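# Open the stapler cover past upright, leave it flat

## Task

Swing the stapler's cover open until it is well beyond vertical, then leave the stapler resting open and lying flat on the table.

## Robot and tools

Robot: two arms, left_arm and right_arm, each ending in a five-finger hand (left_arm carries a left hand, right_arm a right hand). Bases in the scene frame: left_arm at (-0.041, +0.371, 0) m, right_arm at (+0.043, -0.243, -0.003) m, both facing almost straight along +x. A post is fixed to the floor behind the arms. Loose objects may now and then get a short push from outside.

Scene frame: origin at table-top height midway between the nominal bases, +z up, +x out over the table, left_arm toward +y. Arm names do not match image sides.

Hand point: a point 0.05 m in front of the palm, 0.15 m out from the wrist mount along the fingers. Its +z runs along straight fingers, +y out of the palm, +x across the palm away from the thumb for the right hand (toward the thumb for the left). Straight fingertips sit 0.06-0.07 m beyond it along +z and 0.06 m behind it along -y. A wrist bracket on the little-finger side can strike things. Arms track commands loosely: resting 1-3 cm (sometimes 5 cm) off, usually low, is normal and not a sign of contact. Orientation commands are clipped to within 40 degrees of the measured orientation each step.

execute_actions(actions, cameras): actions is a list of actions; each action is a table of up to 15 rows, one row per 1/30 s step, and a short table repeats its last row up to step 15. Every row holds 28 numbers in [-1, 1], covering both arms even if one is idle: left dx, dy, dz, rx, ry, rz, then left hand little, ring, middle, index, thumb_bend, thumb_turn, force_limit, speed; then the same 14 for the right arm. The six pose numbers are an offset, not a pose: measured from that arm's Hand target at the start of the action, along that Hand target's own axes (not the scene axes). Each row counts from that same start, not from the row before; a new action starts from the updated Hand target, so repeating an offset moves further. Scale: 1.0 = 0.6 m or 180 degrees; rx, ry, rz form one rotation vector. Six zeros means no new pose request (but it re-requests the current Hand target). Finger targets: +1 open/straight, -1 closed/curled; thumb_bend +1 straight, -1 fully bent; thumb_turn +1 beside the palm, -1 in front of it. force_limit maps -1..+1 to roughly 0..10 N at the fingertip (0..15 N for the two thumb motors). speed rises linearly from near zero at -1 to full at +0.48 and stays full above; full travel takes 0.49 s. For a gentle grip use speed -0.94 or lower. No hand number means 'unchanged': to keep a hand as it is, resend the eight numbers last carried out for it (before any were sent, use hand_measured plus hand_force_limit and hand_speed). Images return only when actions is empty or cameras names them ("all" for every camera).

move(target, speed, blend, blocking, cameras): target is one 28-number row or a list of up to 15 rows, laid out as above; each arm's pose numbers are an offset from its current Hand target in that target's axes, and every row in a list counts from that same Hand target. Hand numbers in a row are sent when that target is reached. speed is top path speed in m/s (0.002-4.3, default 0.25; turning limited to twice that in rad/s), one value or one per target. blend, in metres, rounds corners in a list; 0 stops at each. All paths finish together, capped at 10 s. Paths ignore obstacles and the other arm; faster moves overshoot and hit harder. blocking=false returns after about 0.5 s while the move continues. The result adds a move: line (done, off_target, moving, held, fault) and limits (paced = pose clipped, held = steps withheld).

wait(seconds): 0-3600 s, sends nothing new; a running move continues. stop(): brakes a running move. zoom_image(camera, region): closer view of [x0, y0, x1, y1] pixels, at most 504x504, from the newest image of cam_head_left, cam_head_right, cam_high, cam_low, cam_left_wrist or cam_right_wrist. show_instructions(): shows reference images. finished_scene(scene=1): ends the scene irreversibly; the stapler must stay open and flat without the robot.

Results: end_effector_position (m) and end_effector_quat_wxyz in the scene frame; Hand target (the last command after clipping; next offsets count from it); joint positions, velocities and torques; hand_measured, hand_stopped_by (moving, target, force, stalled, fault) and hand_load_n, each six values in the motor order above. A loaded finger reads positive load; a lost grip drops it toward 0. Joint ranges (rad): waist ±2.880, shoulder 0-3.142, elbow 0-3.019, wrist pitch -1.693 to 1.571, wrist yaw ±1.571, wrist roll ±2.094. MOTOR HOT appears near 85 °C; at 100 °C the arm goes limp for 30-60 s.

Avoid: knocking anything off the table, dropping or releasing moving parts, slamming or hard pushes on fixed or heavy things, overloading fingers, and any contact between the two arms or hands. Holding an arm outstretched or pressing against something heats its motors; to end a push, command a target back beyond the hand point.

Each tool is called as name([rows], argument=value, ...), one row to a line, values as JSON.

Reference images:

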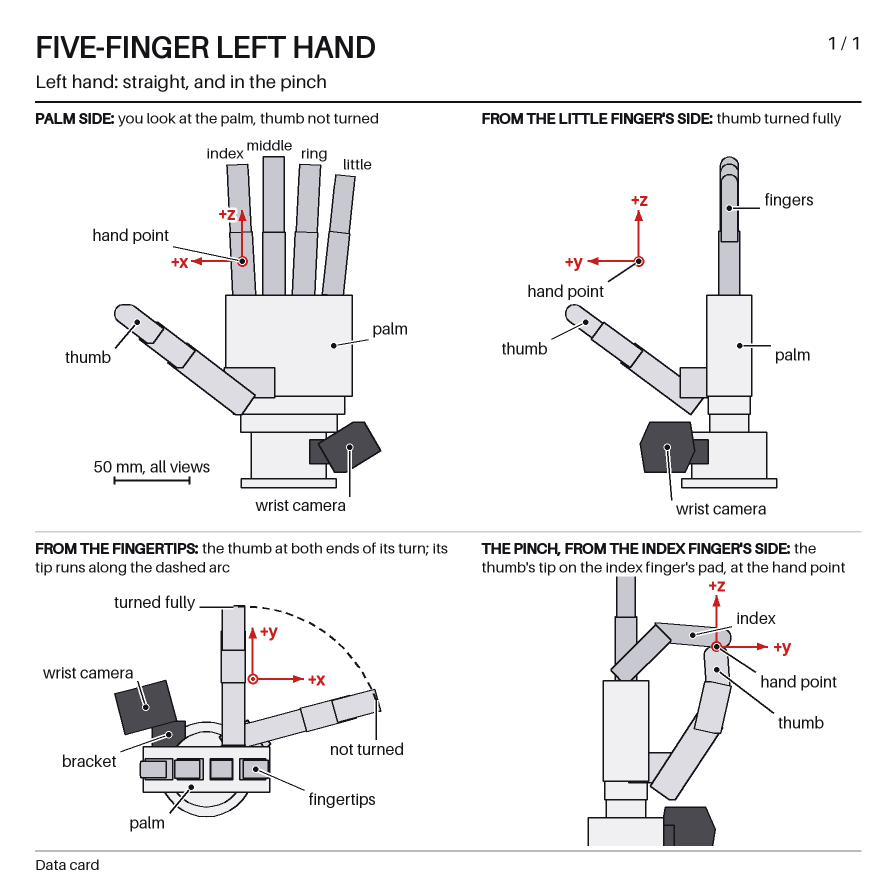

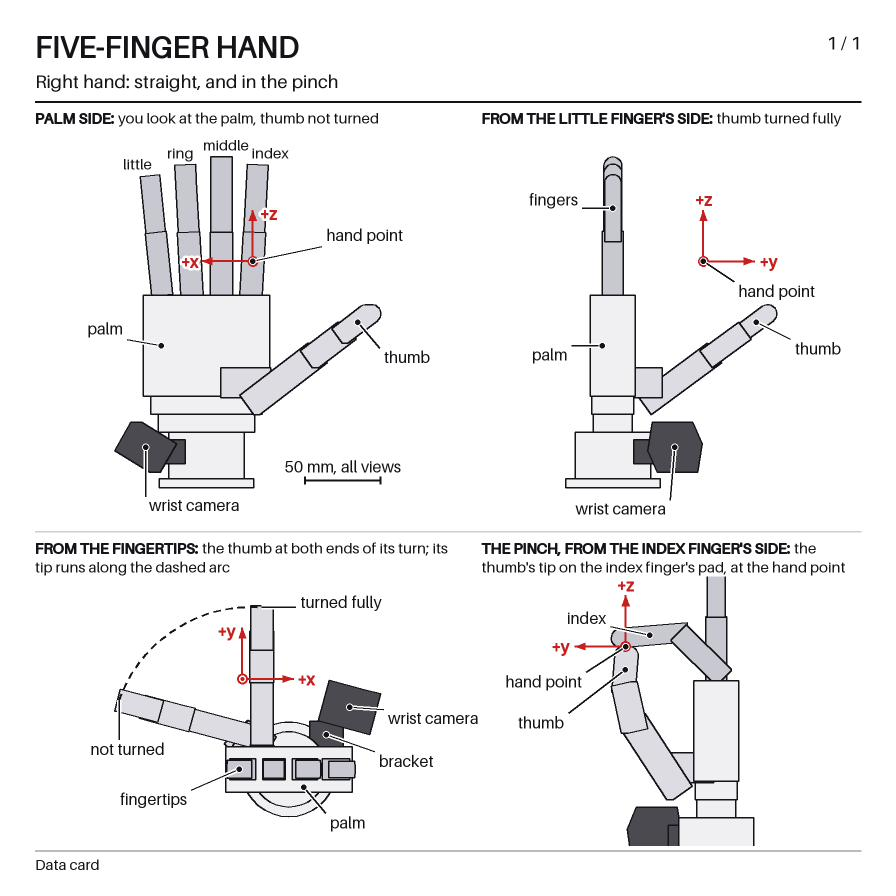

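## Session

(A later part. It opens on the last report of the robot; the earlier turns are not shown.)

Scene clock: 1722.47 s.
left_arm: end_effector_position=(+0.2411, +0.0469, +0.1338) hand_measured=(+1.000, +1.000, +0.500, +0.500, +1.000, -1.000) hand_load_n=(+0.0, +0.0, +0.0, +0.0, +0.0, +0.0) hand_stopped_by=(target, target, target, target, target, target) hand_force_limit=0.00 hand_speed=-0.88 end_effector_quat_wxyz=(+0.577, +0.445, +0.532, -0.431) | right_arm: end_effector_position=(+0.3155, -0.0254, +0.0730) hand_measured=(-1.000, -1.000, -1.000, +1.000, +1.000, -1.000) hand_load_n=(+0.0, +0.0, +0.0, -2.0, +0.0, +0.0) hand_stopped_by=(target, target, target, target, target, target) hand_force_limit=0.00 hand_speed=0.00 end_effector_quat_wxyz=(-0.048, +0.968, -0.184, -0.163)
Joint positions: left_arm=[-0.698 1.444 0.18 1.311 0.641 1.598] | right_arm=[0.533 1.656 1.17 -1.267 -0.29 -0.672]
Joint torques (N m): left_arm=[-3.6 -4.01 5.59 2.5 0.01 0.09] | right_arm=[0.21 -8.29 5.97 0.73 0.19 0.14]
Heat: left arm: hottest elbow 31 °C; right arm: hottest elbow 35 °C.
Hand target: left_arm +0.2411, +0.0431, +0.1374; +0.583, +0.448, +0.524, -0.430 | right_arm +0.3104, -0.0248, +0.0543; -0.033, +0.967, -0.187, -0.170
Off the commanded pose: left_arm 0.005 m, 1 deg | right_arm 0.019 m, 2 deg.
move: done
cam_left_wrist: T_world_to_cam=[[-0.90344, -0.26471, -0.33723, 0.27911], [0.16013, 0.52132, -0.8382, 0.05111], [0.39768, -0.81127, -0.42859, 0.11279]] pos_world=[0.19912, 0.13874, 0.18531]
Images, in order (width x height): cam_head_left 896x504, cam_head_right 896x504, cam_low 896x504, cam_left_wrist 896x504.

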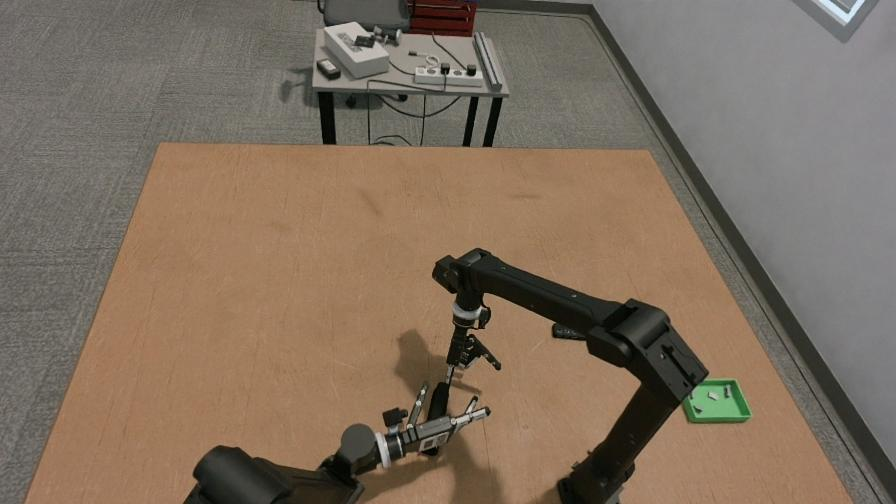

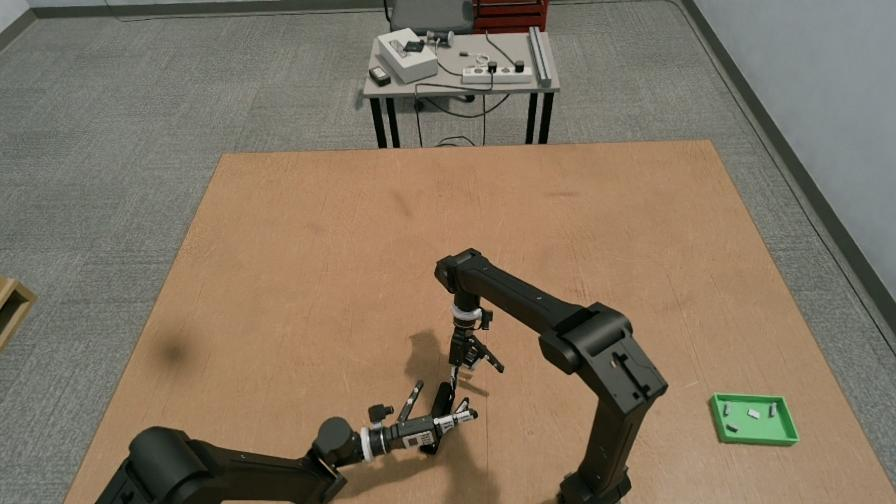

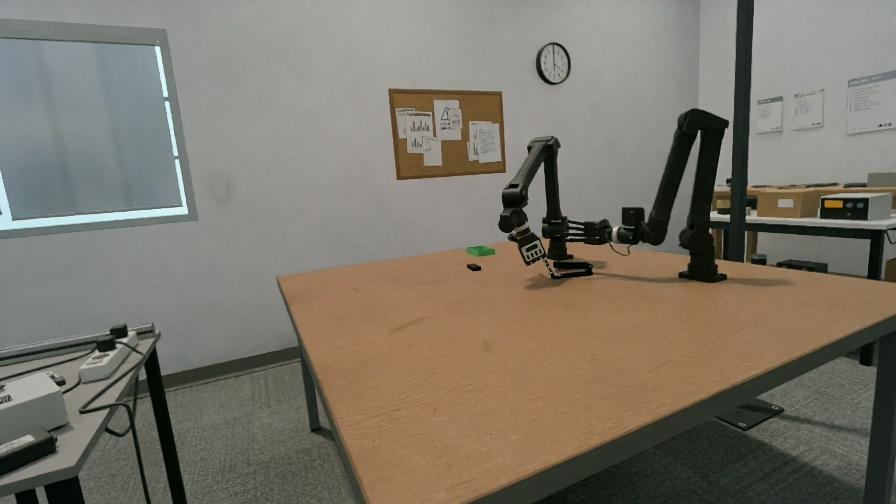

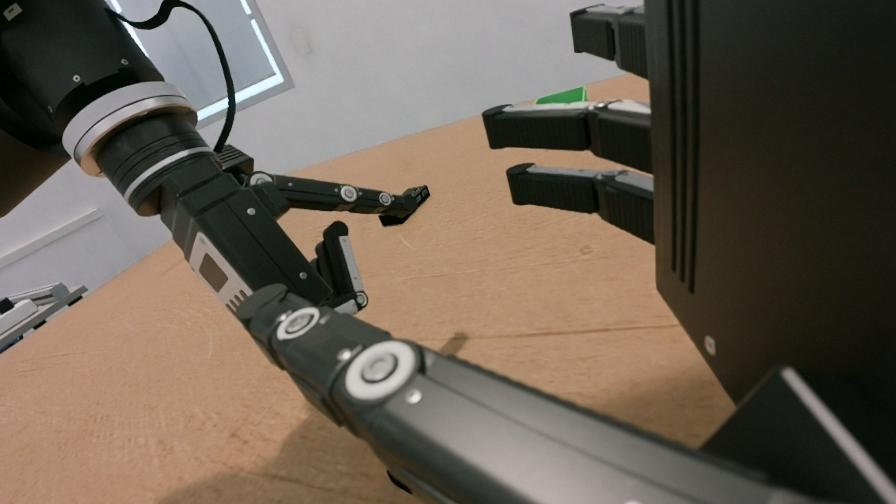

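wait(seconds=0.1, cameras=["cam_head_left","cam_low","cam_head_right"])

Scene clock: 1794.47 s.
left_arm: end_effector_position=(+0.2411, +0.0469, +0.1338) hand_measured=(+1.000, +1.000, +0.500, +0.500, +1.000, -1.000) hand_load_n=(+0.0, +0.0, +0.0, +0.0, -0.5, +0.0) hand_stopped_by=(target, target, target, target, target, target) hand_force_limit=0.00 hand_speed=-0.88 end_effector_quat_wxyz=(+0.577, +0.445, +0.532, -0.431) | right_arm: end_effector_position=(+0.3155, -0.0254, +0.0730) hand_measured=(-1.000, -1.000, -1.000, +1.000, +1.000, -1.000) hand_load_n=(+0.0, +0.0, +0.5, -2.0, -0.5, +0.0) hand_stopped_by=(target, target, target, target, target, target) hand_force_limit=0.00 hand_speed=0.00 end_effector_quat_wxyz=(-0.048, +0.968, -0.184, -0.163)
Joint positions: left_arm=[-0.698 1.444 0.18 1.311 0.641 1.598] | right_arm=[0.533 1.656 1.17 -1.267 -0.29 -0.672]
Joint torques (N m): left_arm=[-3.96 -3.72 5.64 2.63 0.03 0.17] | right_arm=[0.21 -8.06 6.01 0.59 0.19 0.19]
Heat: left arm: hottest elbow 30 °C; right arm: hottest elbow 35 °C.
Hand target: left_arm +0.2411, +0.0431, +0.1374; +0.583, +0.448, +0.524, -0.430 | right_arm +0.3104, -0.0248, +0.0543; -0.033, +0.967, -0.187, -0.170
Off the commanded pose: left_arm 0.005 m, 1 deg | right_arm 0.019 m, 2 deg.
wait: 0.10 s; at rest from the start
Images, in order (width x height): cam_head_left 896x504, cam_head_right 896x504, cam_low 896x504.

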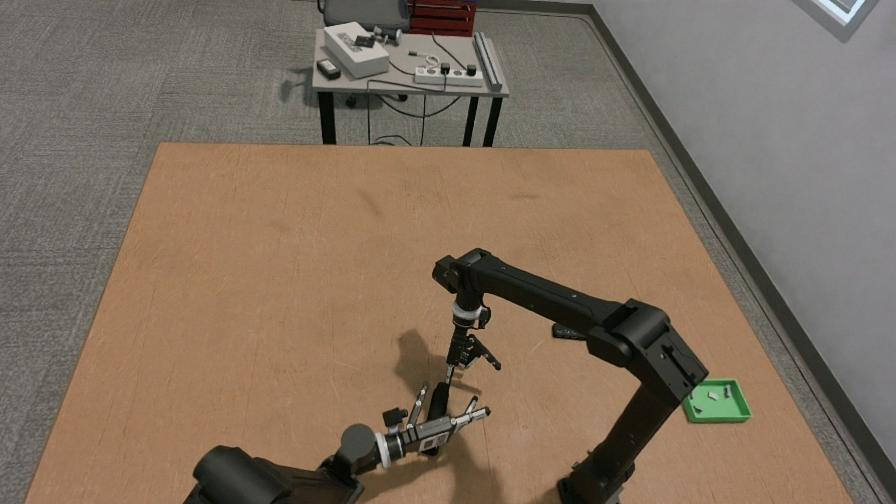

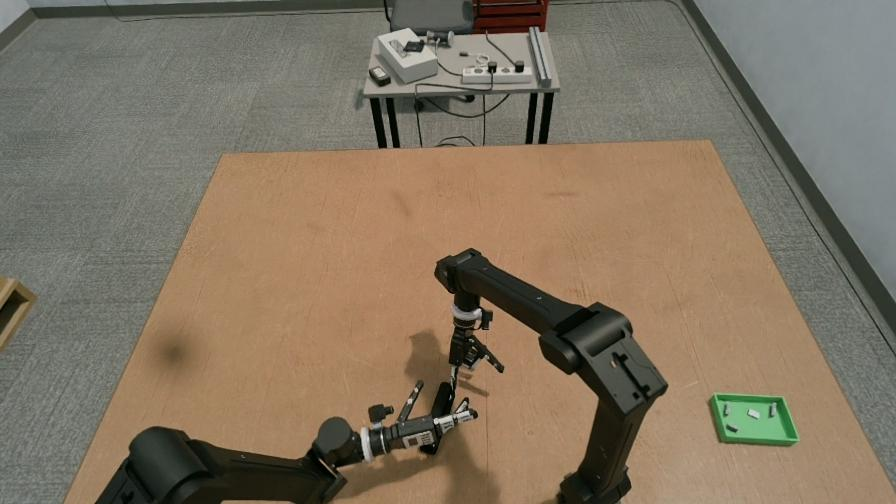

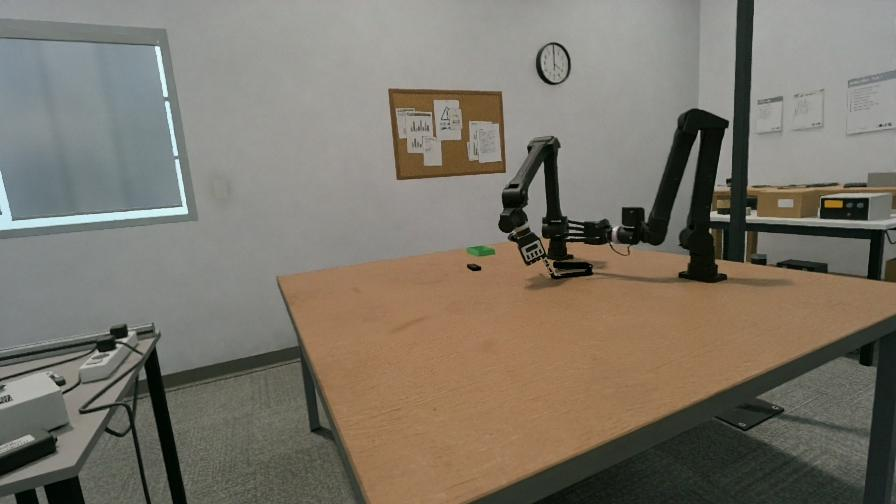

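move([
  [-0.0997,0.0071,0.005,0,0,0,1,1,0.5,0.5,1,-1,0,-0.88,-0.0257,0,-0.0705,0,0,0,-1,-1,-1,1,1,-1,0,0],
  [-0.0448,0.0613,0.0182,0,0.2071,-0.2958,1,1,0.5,0.5,1,-1,0,-0.88,0.1545,0,-0.1361,0,0,0,-1,-1,-1,1,1,-1,0,0],
], speed=0.12, cameras=["cam_head_left","cam_low","cam_left_wrist"])

Scene clock: 1868.83 s.
left_arm: end_effector_position=(+0.2633, +0.0469, +0.1561) hand_measured=(+1.000, +1.000, +0.500, +0.500, +1.000, -1.000) hand_load_n=(+0.0, +0.0, +0.0, +0.0, +0.0, +0.0) hand_stopped_by=(target, target, target, target, target, target) hand_force_limit=0.00 hand_speed=-0.88 end_effector_quat_wxyz=(+0.135, +0.283, +0.820, -0.479) | right_arm: end_effector_position=(+0.4043, -0.0653, +0.0988) hand_measured=(-1.000, -1.000, -1.000, +1.000, +1.000, -1.000) hand_load_n=(+0.5, +0.0, +0.0, +0.5, +0.0, +0.0) hand_stopped_by=(target, target, target, target, target, target) hand_force_limit=0.00 hand_speed=0.00 end_effector_quat_wxyz=(-0.031, +0.966, -0.189, -0.173)
Joint positions: left_arm=[-0.561 1.219 0.843 -0.507 0.859 1.352] | right_arm=[0.378 1.807 1.437 -1.461 -0.242 -0.819]
Joint torques (N m): left_arm=[-1.67 -6.01 15.19 0.91 0.82 -0.02] | right_arm=[-0.91 -11.46 10.37 -0.96 0.01 -0.12]
Heat: left arm: hottest elbow 31 °C; right arm: hottest elbow 35 °C.
Hand target: left_arm +0.2772, +0.0416, +0.1675; +0.141, +0.280, +0.819, -0.481 | right_arm +0.4171, -0.0678, +0.0992; -0.033, +0.967, -0.187, -0.171
Off the commanded pose: left_arm 0.019 m, 1 deg | right_arm 0.013 m, 0 deg.
move: off_target (left_arm, right_arm)
cam_left_wrist: T_world_to_cam=[[-0.80012, -0.30028, 0.51927, 0.14743], [-0.50827, 0.79911, -0.32107, 0.14849], [-0.31854, -0.52083, -0.792, 0.34523]] pos_world=[0.30341, 0.10542, 0.24454]

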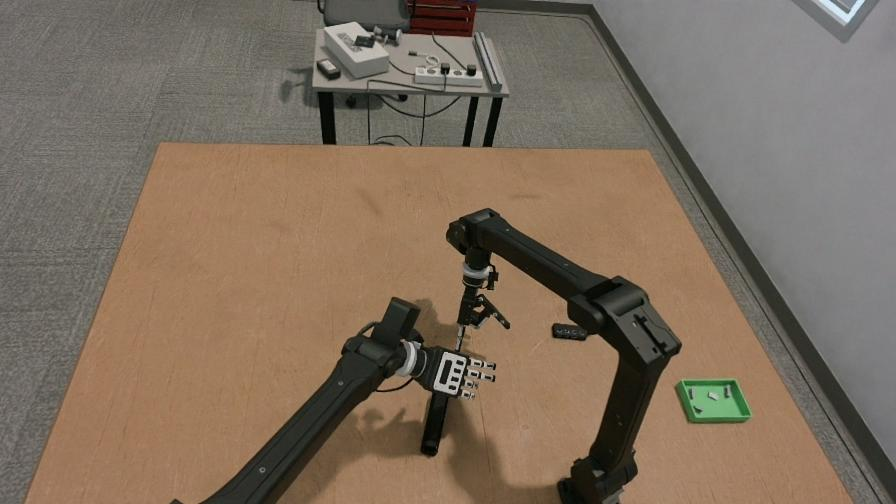

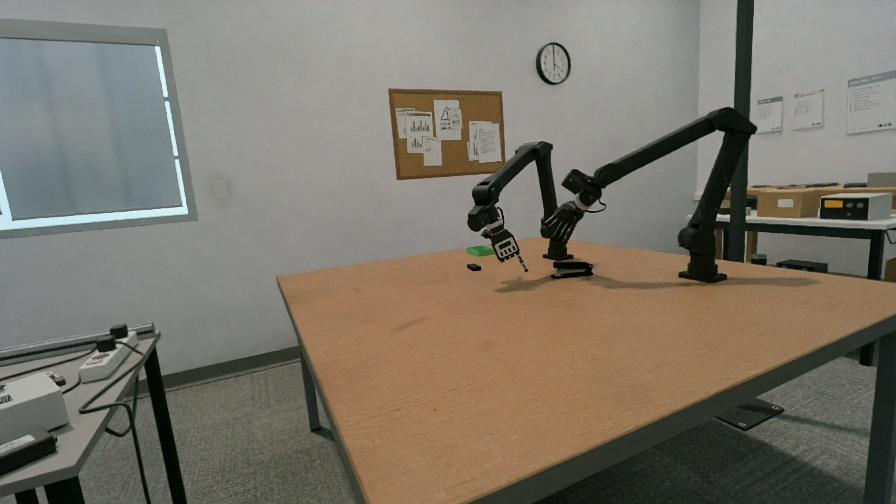

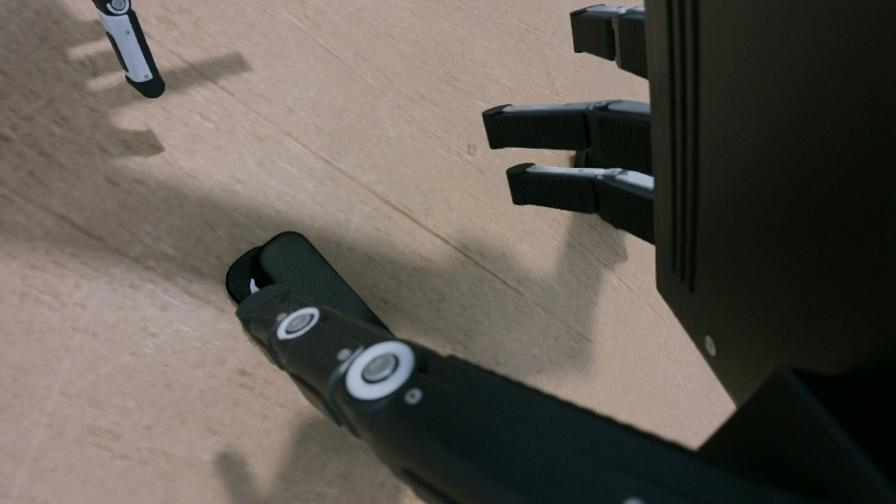

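zoom_image(camera="cam_head_left", region=[380, 320, 540, 480])

zoom_image(camera="cam_low", region=[520, 190, 640, 300])

Scaled by 3.150 from the camera's image (finer frame: 1280x720).

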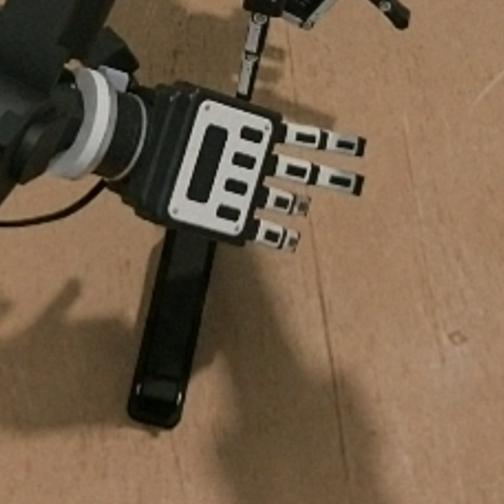

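Scaled by 4.200 from the camera's image (finer frame: 1280x720).

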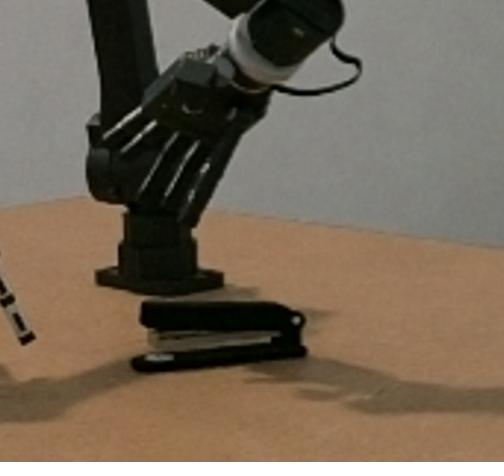

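move(target=[0.0398,0.0837,0.0586,0,0,0,1,1,0.4,0.4,0.9,-1,0,-0.6,0,0,0,0,0,0,-1,-1,-1,1,1,-1,0,0], speed=0.1, cameras=["cam_left_wrist"])

Scene clock: 1892.67 s.
left_arm: end_effector_position=(+0.2822, +0.0367, +0.1087) hand_measured=(+1.000, +1.000, +0.400, +0.400, +0.900, -1.000) hand_load_n=(+0.0, +0.0, +0.0, +0.0, +0.0, +0.0) hand_stopped_by=(target, target, target, target, target, target) hand_force_limit=0.00 hand_speed=-0.60 end_effector_quat_wxyz=(+0.141, +0.284, +0.817, -0.481) | right_arm: end_effector_position=(+0.4043, -0.0653, +0.0988) hand_measured=(-1.000, -1.000, -1.000, +1.000, +1.000, -1.000) hand_load_n=(+0.0, +0.0, +0.0, +0.0, +0.0, +0.0) hand_stopped_by=(target, target, target, target, target, target) hand_force_limit=0.00 hand_speed=0.00 end_effector_quat_wxyz=(-0.031, +0.966, -0.189, -0.173)
Joint positions: left_arm=[-0.557 1.337 0.802 -0.334 0.862 1.352] | right_arm=[0.378 1.807 1.437 -1.461 -0.242 -0.82]
Joint torques (N m): left_arm=[-1.61 -7.59 10.24 1.81 0.8 -0.03] | right_arm=[-1.14 -12.04 10.4 -0.87 -0.05 -0.16]
Heat: left arm: hottest elbow 37 °C; right arm: hottest elbow 36 °C.
Hand target: left_arm +0.2863, +0.0380, +0.1023; +0.140, +0.280, +0.819, -0.481 | right_arm +0.4171, -0.0678, +0.0992; -0.033, +0.967, -0.187, -0.171
Off the commanded pose: left_arm 0.008 m, 0 deg | right_arm 0.013 m, 0 deg.
move: done
cam_left_wrist: T_world_to_cam=[[-0.80469, -0.2974, 0.51384, 0.18595], [-0.50674, 0.79501, -0.33343, 0.15208], [-0.30935, -0.52869, -0.79044, 0.30588]] pos_world=[0.32131, 0.09611, 0.19693]

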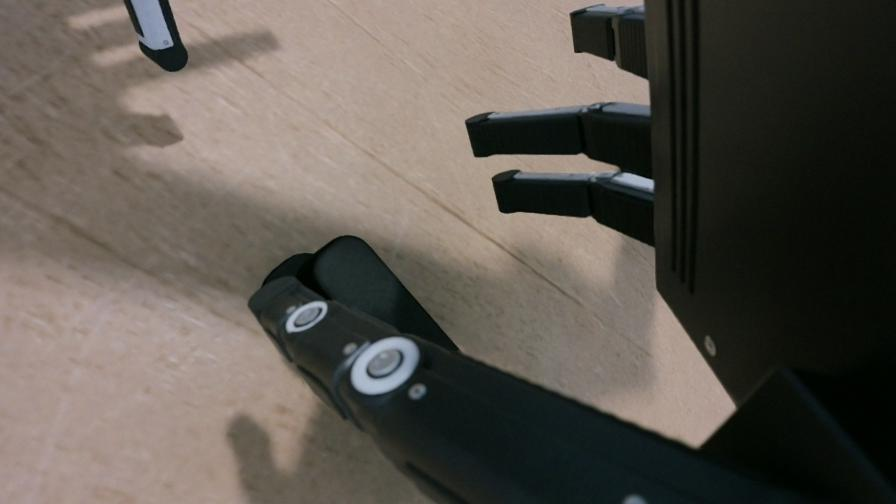

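move(target=[0.0543,0.0608,0.0387,0,0,0,1,1,0.4,0.4,0.9,-1,0,-0.6,0,0,0,0,0,0,-1,-1,-1,1,1,-1,0,0], speed=0.06, cameras=["cam_left_wrist","cam_low"])

zoom_image(camera="cam_low", region=[520, 190, 640, 300])

Scene clock: 1910.40 s.
left_arm: end_effector_position=(+0.2785, +0.0398, +0.0569) hand_measured=(+1.000, +1.000, +0.400, +0.400, +0.900, -1.000) hand_load_n=(+0.0, +0.0, +0.0, +0.0, +0.0, +0.0) hand_stopped_by=(target, target, target, target, target, target) hand_force_limit=0.00 hand_speed=-0.60 end_effector_quat_wxyz=(+0.143, +0.284, +0.817, -0.482) | right_arm: end_effector_position=(+0.4043, -0.0653, +0.0988) hand_measured=(-1.000, -1.000, -1.000, +1.000, +1.000, -1.000) hand_load_n=(+0.0, +0.0, +0.0, +0.0, +0.0, +0.0) hand_stopped_by=(target, target, target, target, target, target) hand_force_limit=0.00 hand_speed=0.00 end_effector_quat_wxyz=(-0.031, +0.966, -0.189, -0.173)
Joint positions: left_arm=[-0.555 1.42 0.715 -0.161 0.863 1.352] | right_arm=[0.378 1.807 1.437 -1.461 -0.242 -0.82]
Joint torques (N m): left_arm=[-1.2 -7.53 8.94 2.22 0.78 0] | right_arm=[-1.26 -11.75 10.33 -1.03 0.04 -0.15]
Heat: left arm: hottest elbow 35 °C; right arm: hottest elbow 37 °C.
Hand target: left_arm +0.2810, +0.0423, +0.0487; +0.141, +0.280, +0.819, -0.481 | right_arm +0.4171, -0.0678, +0.0992; -0.033, +0.967, -0.187, -0.171
Off the commanded pose: left_arm 0.009 m, 1 deg | right_arm 0.013 m, 0 deg.
move: done
cam_left_wrist: T_world_to_cam=[[-0.80543, -0.29714, 0.51282, 0.21069], [-0.50697, 0.79361, -0.3364, 0.1308], [-0.30702, -0.53094, -0.78984, 0.26483]] pos_world=[0.31732, 0.09941, 0.14513]
Images, in order (width x height): cam_low 896x504, cam_left_wrist 896x504.

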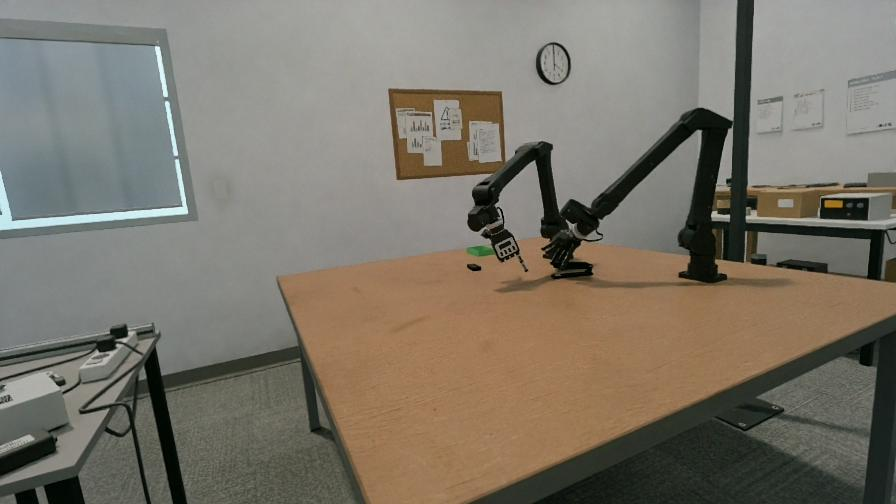

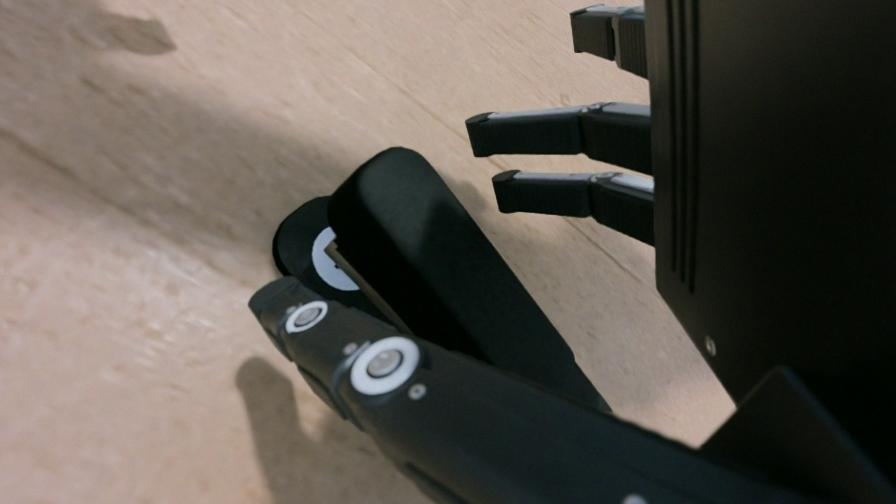

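Scaled by 4.200 from the camera's image (finer frame: 1280x720).

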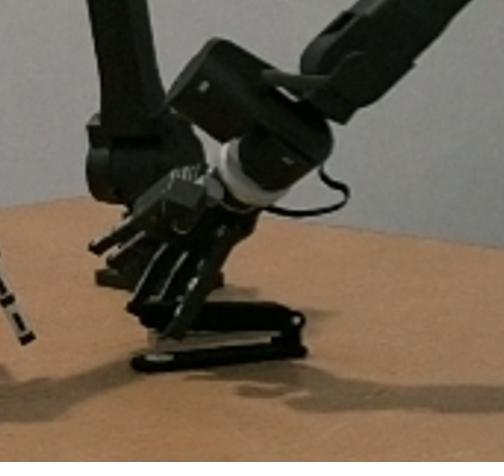

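move(target=[0,0,0,0,0,0,1,1,0.15,0.15,0.7,-1,0,-0.6,0,0,0,0,0,0,-1,-1,-1,1,1,-1,0,0])

move(target=[0,0,0,0,0,0,1,1,-0.5,-0.5,0,-1,0.1,-0.9,0,0,0,0,0,0,-1,-1,-1,1,1,-1,0,0], cameras=["cam_left_wrist","cam_low"])

Scene clock: 1916.17 s.
left_arm: end_effector_position=(+0.2785, +0.0399, +0.0569) hand_measured=(+1.000, +1.000, +0.150, +0.150, +0.700, -1.000) hand_load_n=(+0.0, +0.0, +0.0, +0.0, +0.0, +0.0) hand_stopped_by=(target, target, target, target, target, target) hand_force_limit=0.00 hand_speed=-0.60 end_effector_quat_wxyz=(+0.143, +0.284, +0.817, -0.482) | right_arm: end_effector_position=(+0.4043, -0.0653, +0.0988) hand_measured=(-1.000, -1.000, -1.000, +1.000, +1.000, -1.000) hand_load_n=(+0.5, +0.0, +0.0, +0.0, +0.0, +0.0) hand_stopped_by=(target, target, target, target, target, target) hand_force_limit=0.00 hand_speed=0.00 end_effector_quat_wxyz=(-0.031, +0.966, -0.189, -0.173)
Joint positions: left_arm=[-0.554 1.42 0.715 -0.161 0.863 1.352] | right_arm=[0.378 1.807 1.437 -1.461 -0.242 -0.82]
Joint torques (N m): left_arm=[-1.67 -7.47 9.07 2.02 0.76 0.02] | right_arm=[-1.9 -11.81 10.35 -0.84 -0.06 -0.16]
Heat: left arm: hottest elbow 35 °C; right arm: hottest elbow 37 °C.
Hand target: left_arm +0.2811, +0.0424, +0.0487; +0.141, +0.280, +0.819, -0.481 | right_arm +0.4171, -0.0678, +0.0992; -0.033, +0.967, -0.187, -0.171
Off the commanded pose: left_arm 0.009 m, 1 deg | right_arm 0.013 m, 0 deg.
move: done

Scene clock: 1917.53 s.
left_arm: end_effector_position=(+0.2787, +0.0404, +0.0564) hand_measured=(+1.000, +1.000, -0.118, -0.154, +0.568, -1.000) hand_load_n=(+0.0, +0.0, +4.5, +5.5, +12.5, -2.0) hand_stopped_by=(target, target, force, force, force, target) hand_force_limit=0.10 hand_speed=-0.90 end_effector_quat_wxyz=(+0.142, +0.283, +0.817, -0.482) | right_arm: end_effector_position=(+0.4043, -0.0653, +0.0988) hand_measured=(-1.000, -1.000, -1.000, +1.000, +1.000, -1.000) hand_load_n=(+0.0, +0.0, +0.0, +0.0, +0.0, +0.0) hand_stopped_by=(target, target, target, target, target, target) hand_force_limit=0.00 hand_speed=0.00 end_effector_quat_wxyz=(-0.031, +0.966, -0.189, -0.173)
Joint positions: left_arm=[-0.553 1.421 0.715 -0.161 0.864 1.352] | right_arm=[0.378 1.807 1.437 -1.461 -0.242 -0.82]
Joint torques (N m): left_arm=[-1.49 -7.36 8.98 1.89 0.77 0] | right_arm=[-1.61 -11.81 10.5 -0.91 -0.02 -0.14]
Heat: left arm: hottest elbow 35 °C; right arm: hottest elbow 37 °C.
Hand target: left_arm +0.2810, +0.0423, +0.0486; +0.141, +0.280, +0.819, -0.481 | right_arm +0.4171, -0.0678, +0.0992; -0.033, +0.967, -0.187, -0.171
Off the commanded pose: left_arm 0.008 m, 0 deg | right_arm 0.013 m, 0 deg.
move: done
cam_left_wrist: T_world_to_cam=[[-0.80418, -0.29782, 0.51439, 0.21089], [-0.50835, 0.79308, -0.33556, 0.13057], [-0.30802, -0.53134, -0.78918, 0.26509]] pos_world=[0.31762, 0.10011, 0.14454]
Images, in order (width x height): cam_low 896x504, cam_left_wrist 896x504.

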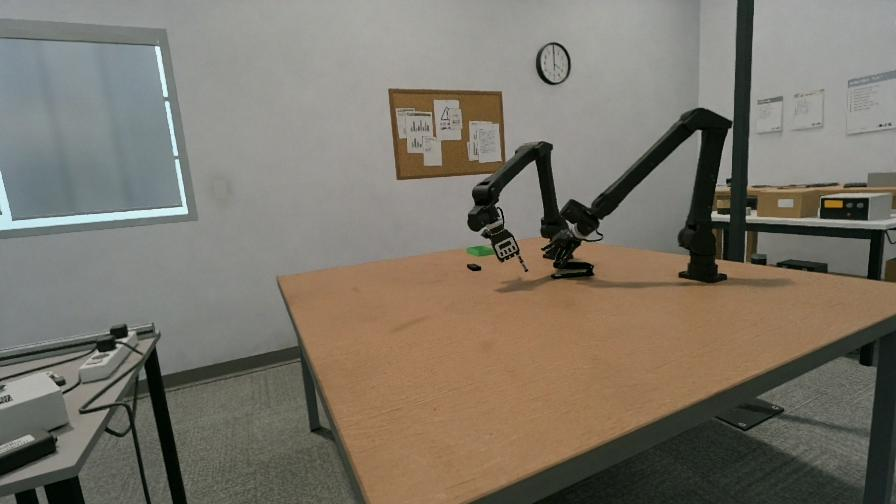

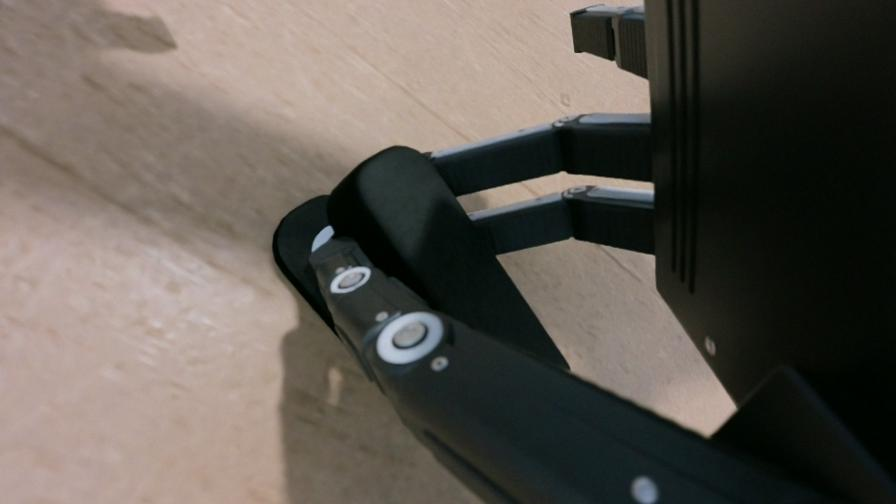

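move(target=[-0.0167,-0.0236,-0.0166,0,0,0,1,1,-0.5,-0.5,0,-1,0.1,-0.9,0.0185,0,-0.0955,0,0,0,-1,-1,-1,1,1,-1,0,0], speed=0.05, cameras=["cam_left_wrist","cam_low"])

zoom_image(camera="cam_low", region=[520, 190, 640, 300])

Scene clock: 1938.67 s.
left_arm: end_effector_position=(+0.2729, +0.0441, +0.0563) hand_measured=(+1.000, +1.000, -0.118, -0.154, +0.568, -1.000) hand_load_n=(+0.0, +0.0, +4.0, +5.0, +12.5, -1.5) hand_stopped_by=(target, target, force, force, force, target) hand_force_limit=0.10 hand_speed=-0.90 end_effector_quat_wxyz=(+0.132, +0.281, +0.821, -0.479) | right_arm: end_effector_position=(+0.4325, -0.0756, +0.1485) hand_measured=(-1.000, -1.000, -1.000, +1.000, +1.000, -1.000) hand_load_n=(+0.0, +0.0, +0.0, +0.0, +0.0, +0.0) hand_stopped_by=(target, target, target, target, target, target) hand_force_limit=0.00 hand_speed=0.00 end_effector_quat_wxyz=(-0.031, +0.966, -0.189, -0.173)
Joint positions: left_arm=[-0.553 1.411 0.715 -0.199 0.864 1.357] | right_arm=[0.34 1.827 1.601 -1.614 -0.233 -0.858]
Joint torques (N m): left_arm=[-1.44 -10.34 11.18 0.54 0.78 -0.08] | right_arm=[-1.32 -12.57 10.78 -0.87 -0.01 -0.14]
Heat: left arm: hottest elbow 34 °C; right arm: hottest elbow 38 °C.
Hand target: left_arm +0.2811, +0.0423, +0.0687; +0.141, +0.280, +0.819, -0.481 | right_arm +0.4449, -0.0790, +0.1493; -0.033, +0.967, -0.187, -0.171
Off the commanded pose: left_arm 0.015 m, 1 deg | right_arm 0.013 m, 0 deg.
move: off_target (left_arm, right_arm)
cam_left_wrist: T_world_to_cam=[[-0.7954, -0.30292, 0.52496, 0.20466], [-0.51222, 0.79898, -0.31506, 0.12424], [-0.32399, -0.5195, -0.79067, 0.26908]] pos_world=[0.31361, 0.10252, 0.14445]
Images, in order (width x height): cam_low 896x504, cam_left_wrist 896x504.

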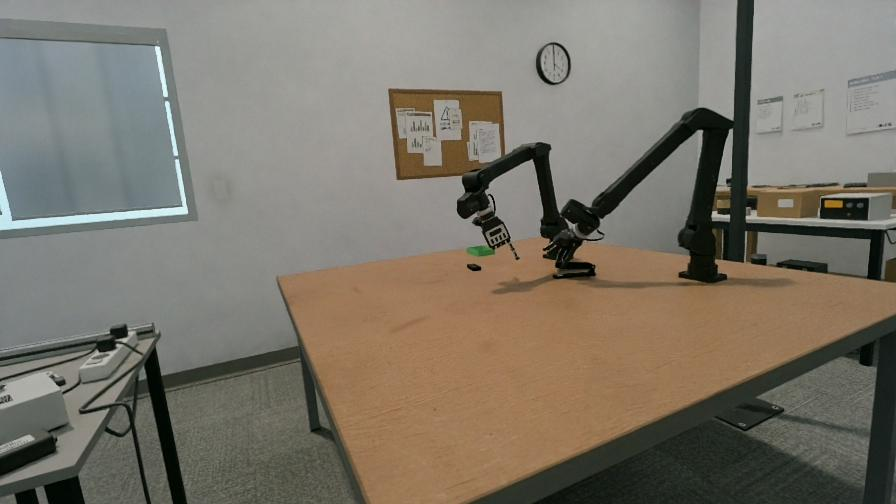

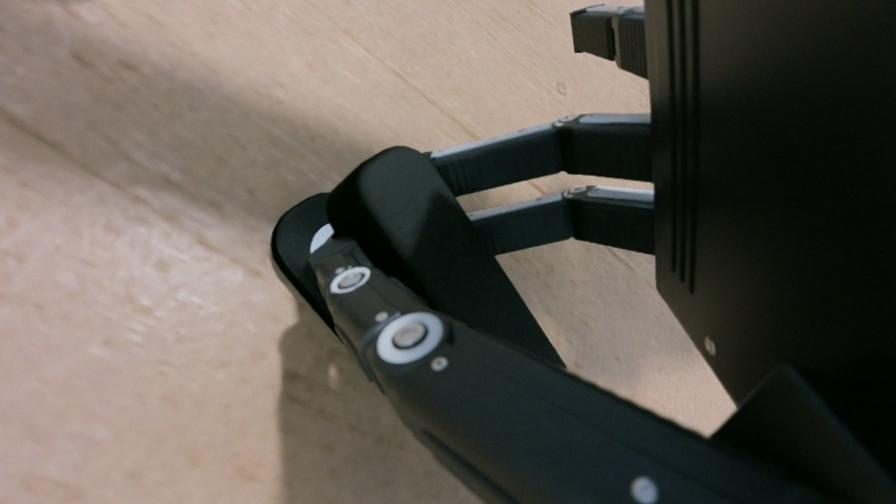

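Scaled by 4.200 from the camera's image (finer frame: 1280x720).

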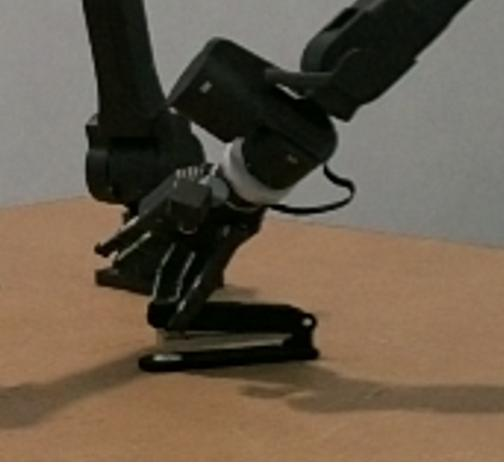

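move(target=[-0.1732,0.0819,0.0574,0,0,0,1,1,-0.5,-0.5,0,-1,0.1,-0.9,0,0,0,0,0,0,-1,-1,-1,1,1,-1,0,0], speed=0.06, cameras=["cam_left_wrist","cam_low"])

zoom_image(camera="cam_low", region=[490, 190, 610, 300])

Scene clock: 1949.40 s.
left_arm: end_effector_position=(+0.3743, +0.0038, +0.0599) hand_measured=(+1.000, +1.000, -0.118, -0.154, +0.568, -1.000) hand_load_n=(+0.0, +0.0, +4.5, +5.0, +12.0, -2.0) hand_stopped_by=(target, target, force, force, force, target) hand_force_limit=0.10 hand_speed=-0.90 end_effector_quat_wxyz=(+0.131, +0.276, +0.823, -0.478) | right_arm: end_effector_position=(+0.4325, -0.0757, +0.1485) hand_measured=(-1.000, -1.000, -1.000, +1.000, +1.000, -1.000) hand_load_n=(+0.0, +0.5, +0.0, +0.0, +0.0, +0.0) hand_stopped_by=(target, target, target, target, target, target) hand_force_limit=0.00 hand_speed=0.00 end_effector_quat_wxyz=(-0.031, +0.966, -0.189, -0.173)
Joint positions: left_arm=[-0.514 1.661 1.03 -0.3 0.884 1.395] | right_arm=[0.34 1.827 1.601 -1.614 -0.233 -0.858]
Joint torques (N m): left_arm=[-0.67 -12.75 13.86 1.09 0.95 0.05] | right_arm=[-2.14 -12.34 10.74 -0.95 0 -0.17]
Heat: left arm: hottest elbow 35 °C; right arm: hottest elbow 39 °C.
Hand target: left_arm +0.3924, -0.0025, +0.0685; +0.140, +0.280, +0.819, -0.481 | right_arm +0.4449, -0.0790, +0.1493; -0.033, +0.967, -0.187, -0.171
Off the commanded pose: left_arm 0.021 m, 1 deg | right_arm 0.013 m, 0 deg.
move: off_target (left_arm)
cam_left_wrist: T_world_to_cam=[[-0.78968, -0.31007, 0.52939, 0.26876], [-0.51991, 0.79633, -0.30912, 0.21219], [-0.32572, -0.51934, -0.79006, 0.28447]] pos_world=[0.41521, 0.06211, 0.14806]
Images, in order (width x height): cam_low 896x504, cam_left_wrist 896x504.

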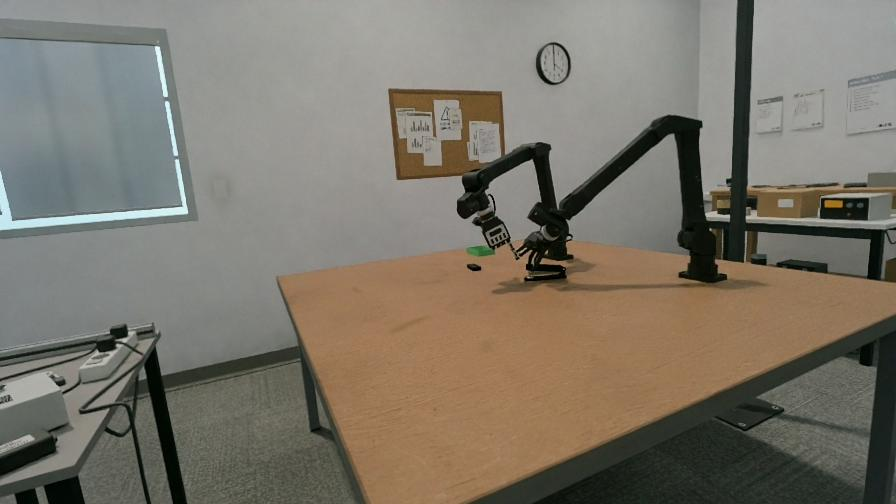

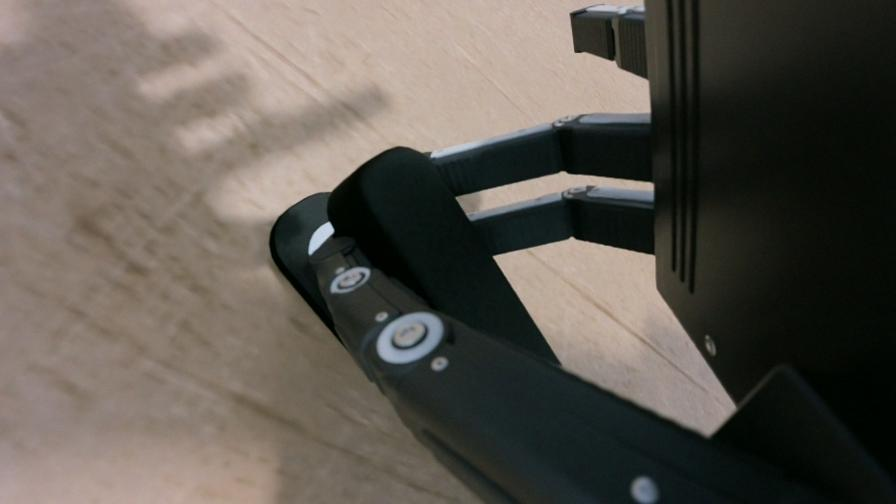

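Scaled by 4.200 from the camera's image (finer frame: 1280x720).

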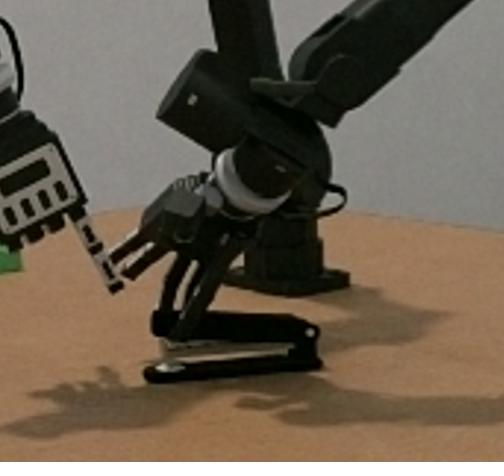

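move(target=[0.0133,0.0189,0.0132,0,0,0,1,1,-0.5,-0.5,0,-1,0.1,-0.9,0.0083,-0.0083,0.1007,0,0,0,-1,-1,-1,1,1,-1,0,0], speed=0.06, cameras=["cam_left_wrist","cam_low","cam_head_left"])

zoom_image(camera="cam_low", region=[490, 220, 580, 300])

zoom_image(camera="cam_head_left", region=[380, 300, 540, 460])

Scene clock: 1978.87 s.
left_arm: end_effector_position=(+0.3750, +0.0027, +0.0569) hand_measured=(+1.000, +1.000, -0.118, -0.154, +0.568, -1.000) hand_load_n=(+0.0, -0.5, +4.0, +3.5, +12.5, -2.5) hand_stopped_by=(target, target, force, force, force, target) hand_force_limit=0.10 hand_speed=-0.90 end_effector_quat_wxyz=(+0.130, +0.277, +0.821, -0.481) | right_arm: end_effector_position=(+0.4340, -0.0739, +0.1004) hand_measured=(-1.000, -1.000, -1.000, +1.000, +1.000, -1.000) hand_load_n=(+0.5, +0.0, +0.0, +0.0, +0.0, +0.0) hand_stopped_by=(target, target, target, target, target, target) hand_force_limit=0.00 hand_speed=0.00 end_effector_quat_wxyz=(-0.037, +0.968, -0.187, -0.163)
Joint positions: left_arm=[-0.513 1.671 1.03 -0.29 0.893 1.397] | right_arm=[0.343 1.85 1.512 -1.478 -0.233 -0.858]
Joint torques (N m): left_arm=[-1.73 -10.93 12.41 2.02 0.59 0.11] | right_arm=[0.15 -12.81 7.58 -0.09 -0.29 0.11]
Heat: left arm: hottest elbow 36 °C; right arm: hottest elbow 40 °C.
Hand target: left_arm +0.3923, -0.0024, +0.0525; +0.140, +0.280, +0.819, -0.481 | right_arm +0.4320, -0.0684, +0.0908; -0.033, +0.967, -0.187, -0.171
Off the commanded pose: left_arm 0.019 m, 1 deg | right_arm 0.011 m, 1 deg.
move: off_target (left_arm, right_arm)
cam_left_wrist: T_world_to_cam=[[-0.79009, -0.30318, 0.53277, 0.27054], [-0.51693, 0.79666, -0.31324, 0.21148], [-0.32947, -0.52289, -0.78615, 0.28298]] pos_world=[0.41631, 0.06151, 0.14457]
Images, in order (width x height): cam_head_left 896x504, cam_low 896x504, cam_left_wrist 896x504.

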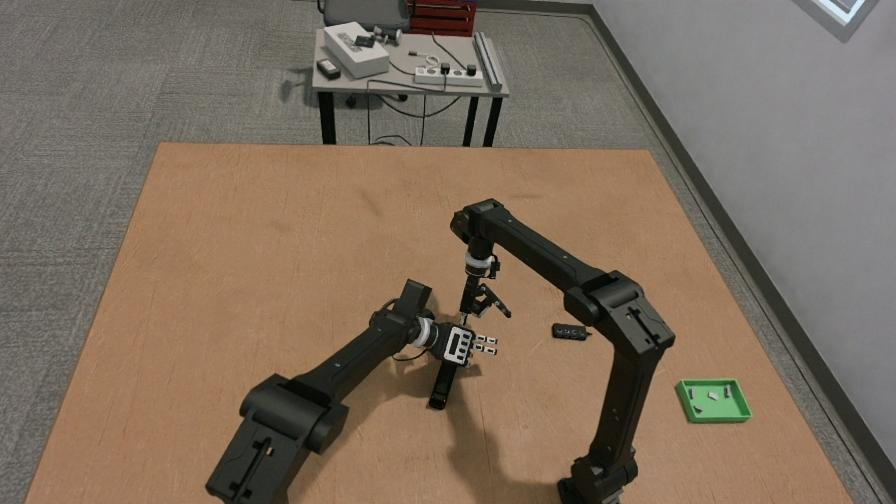

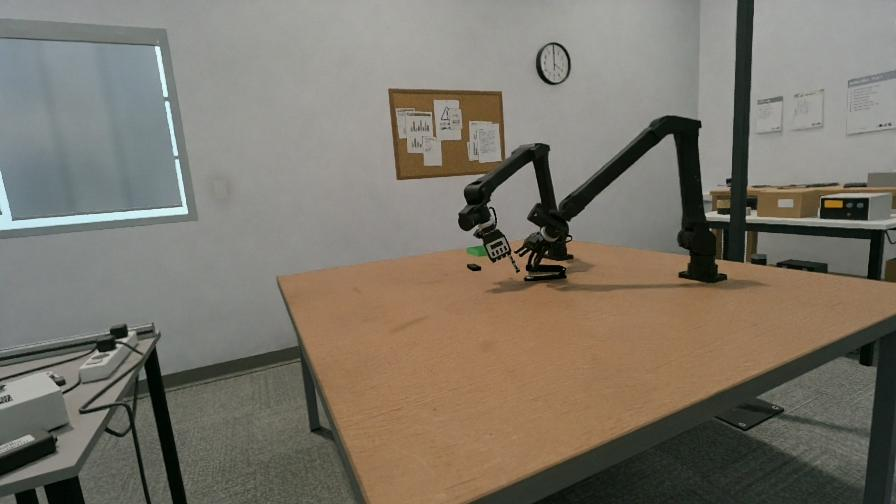

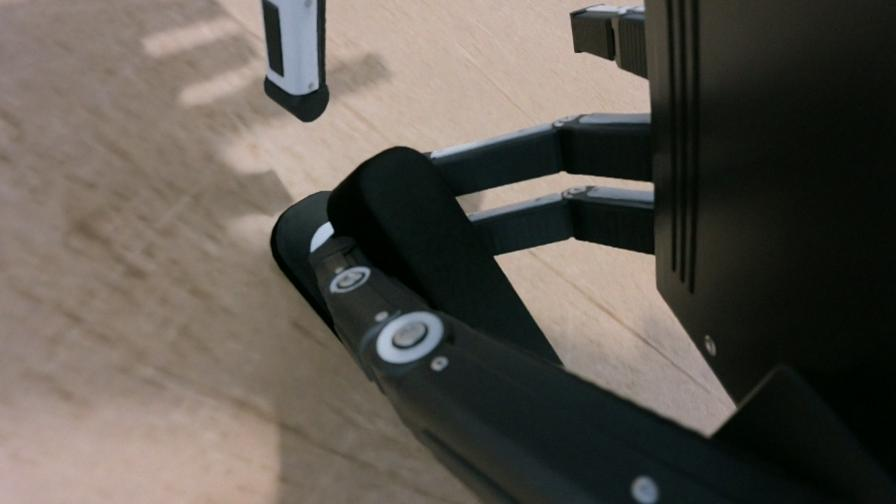

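Scaled by 5.600 from the camera's image (finer frame: 1280x720).

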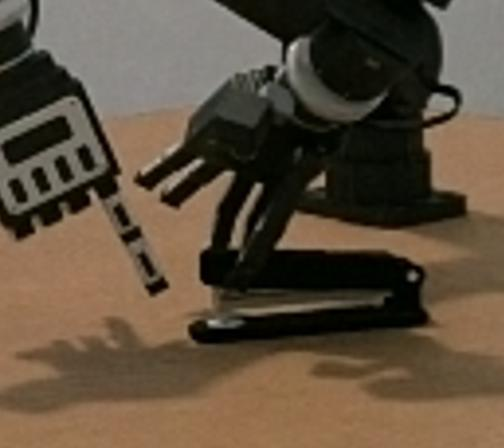

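Scaled by 3.150 from the camera's image (finer frame: 1280x720).

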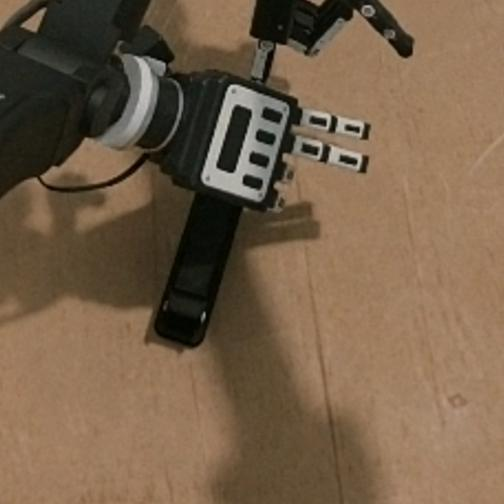

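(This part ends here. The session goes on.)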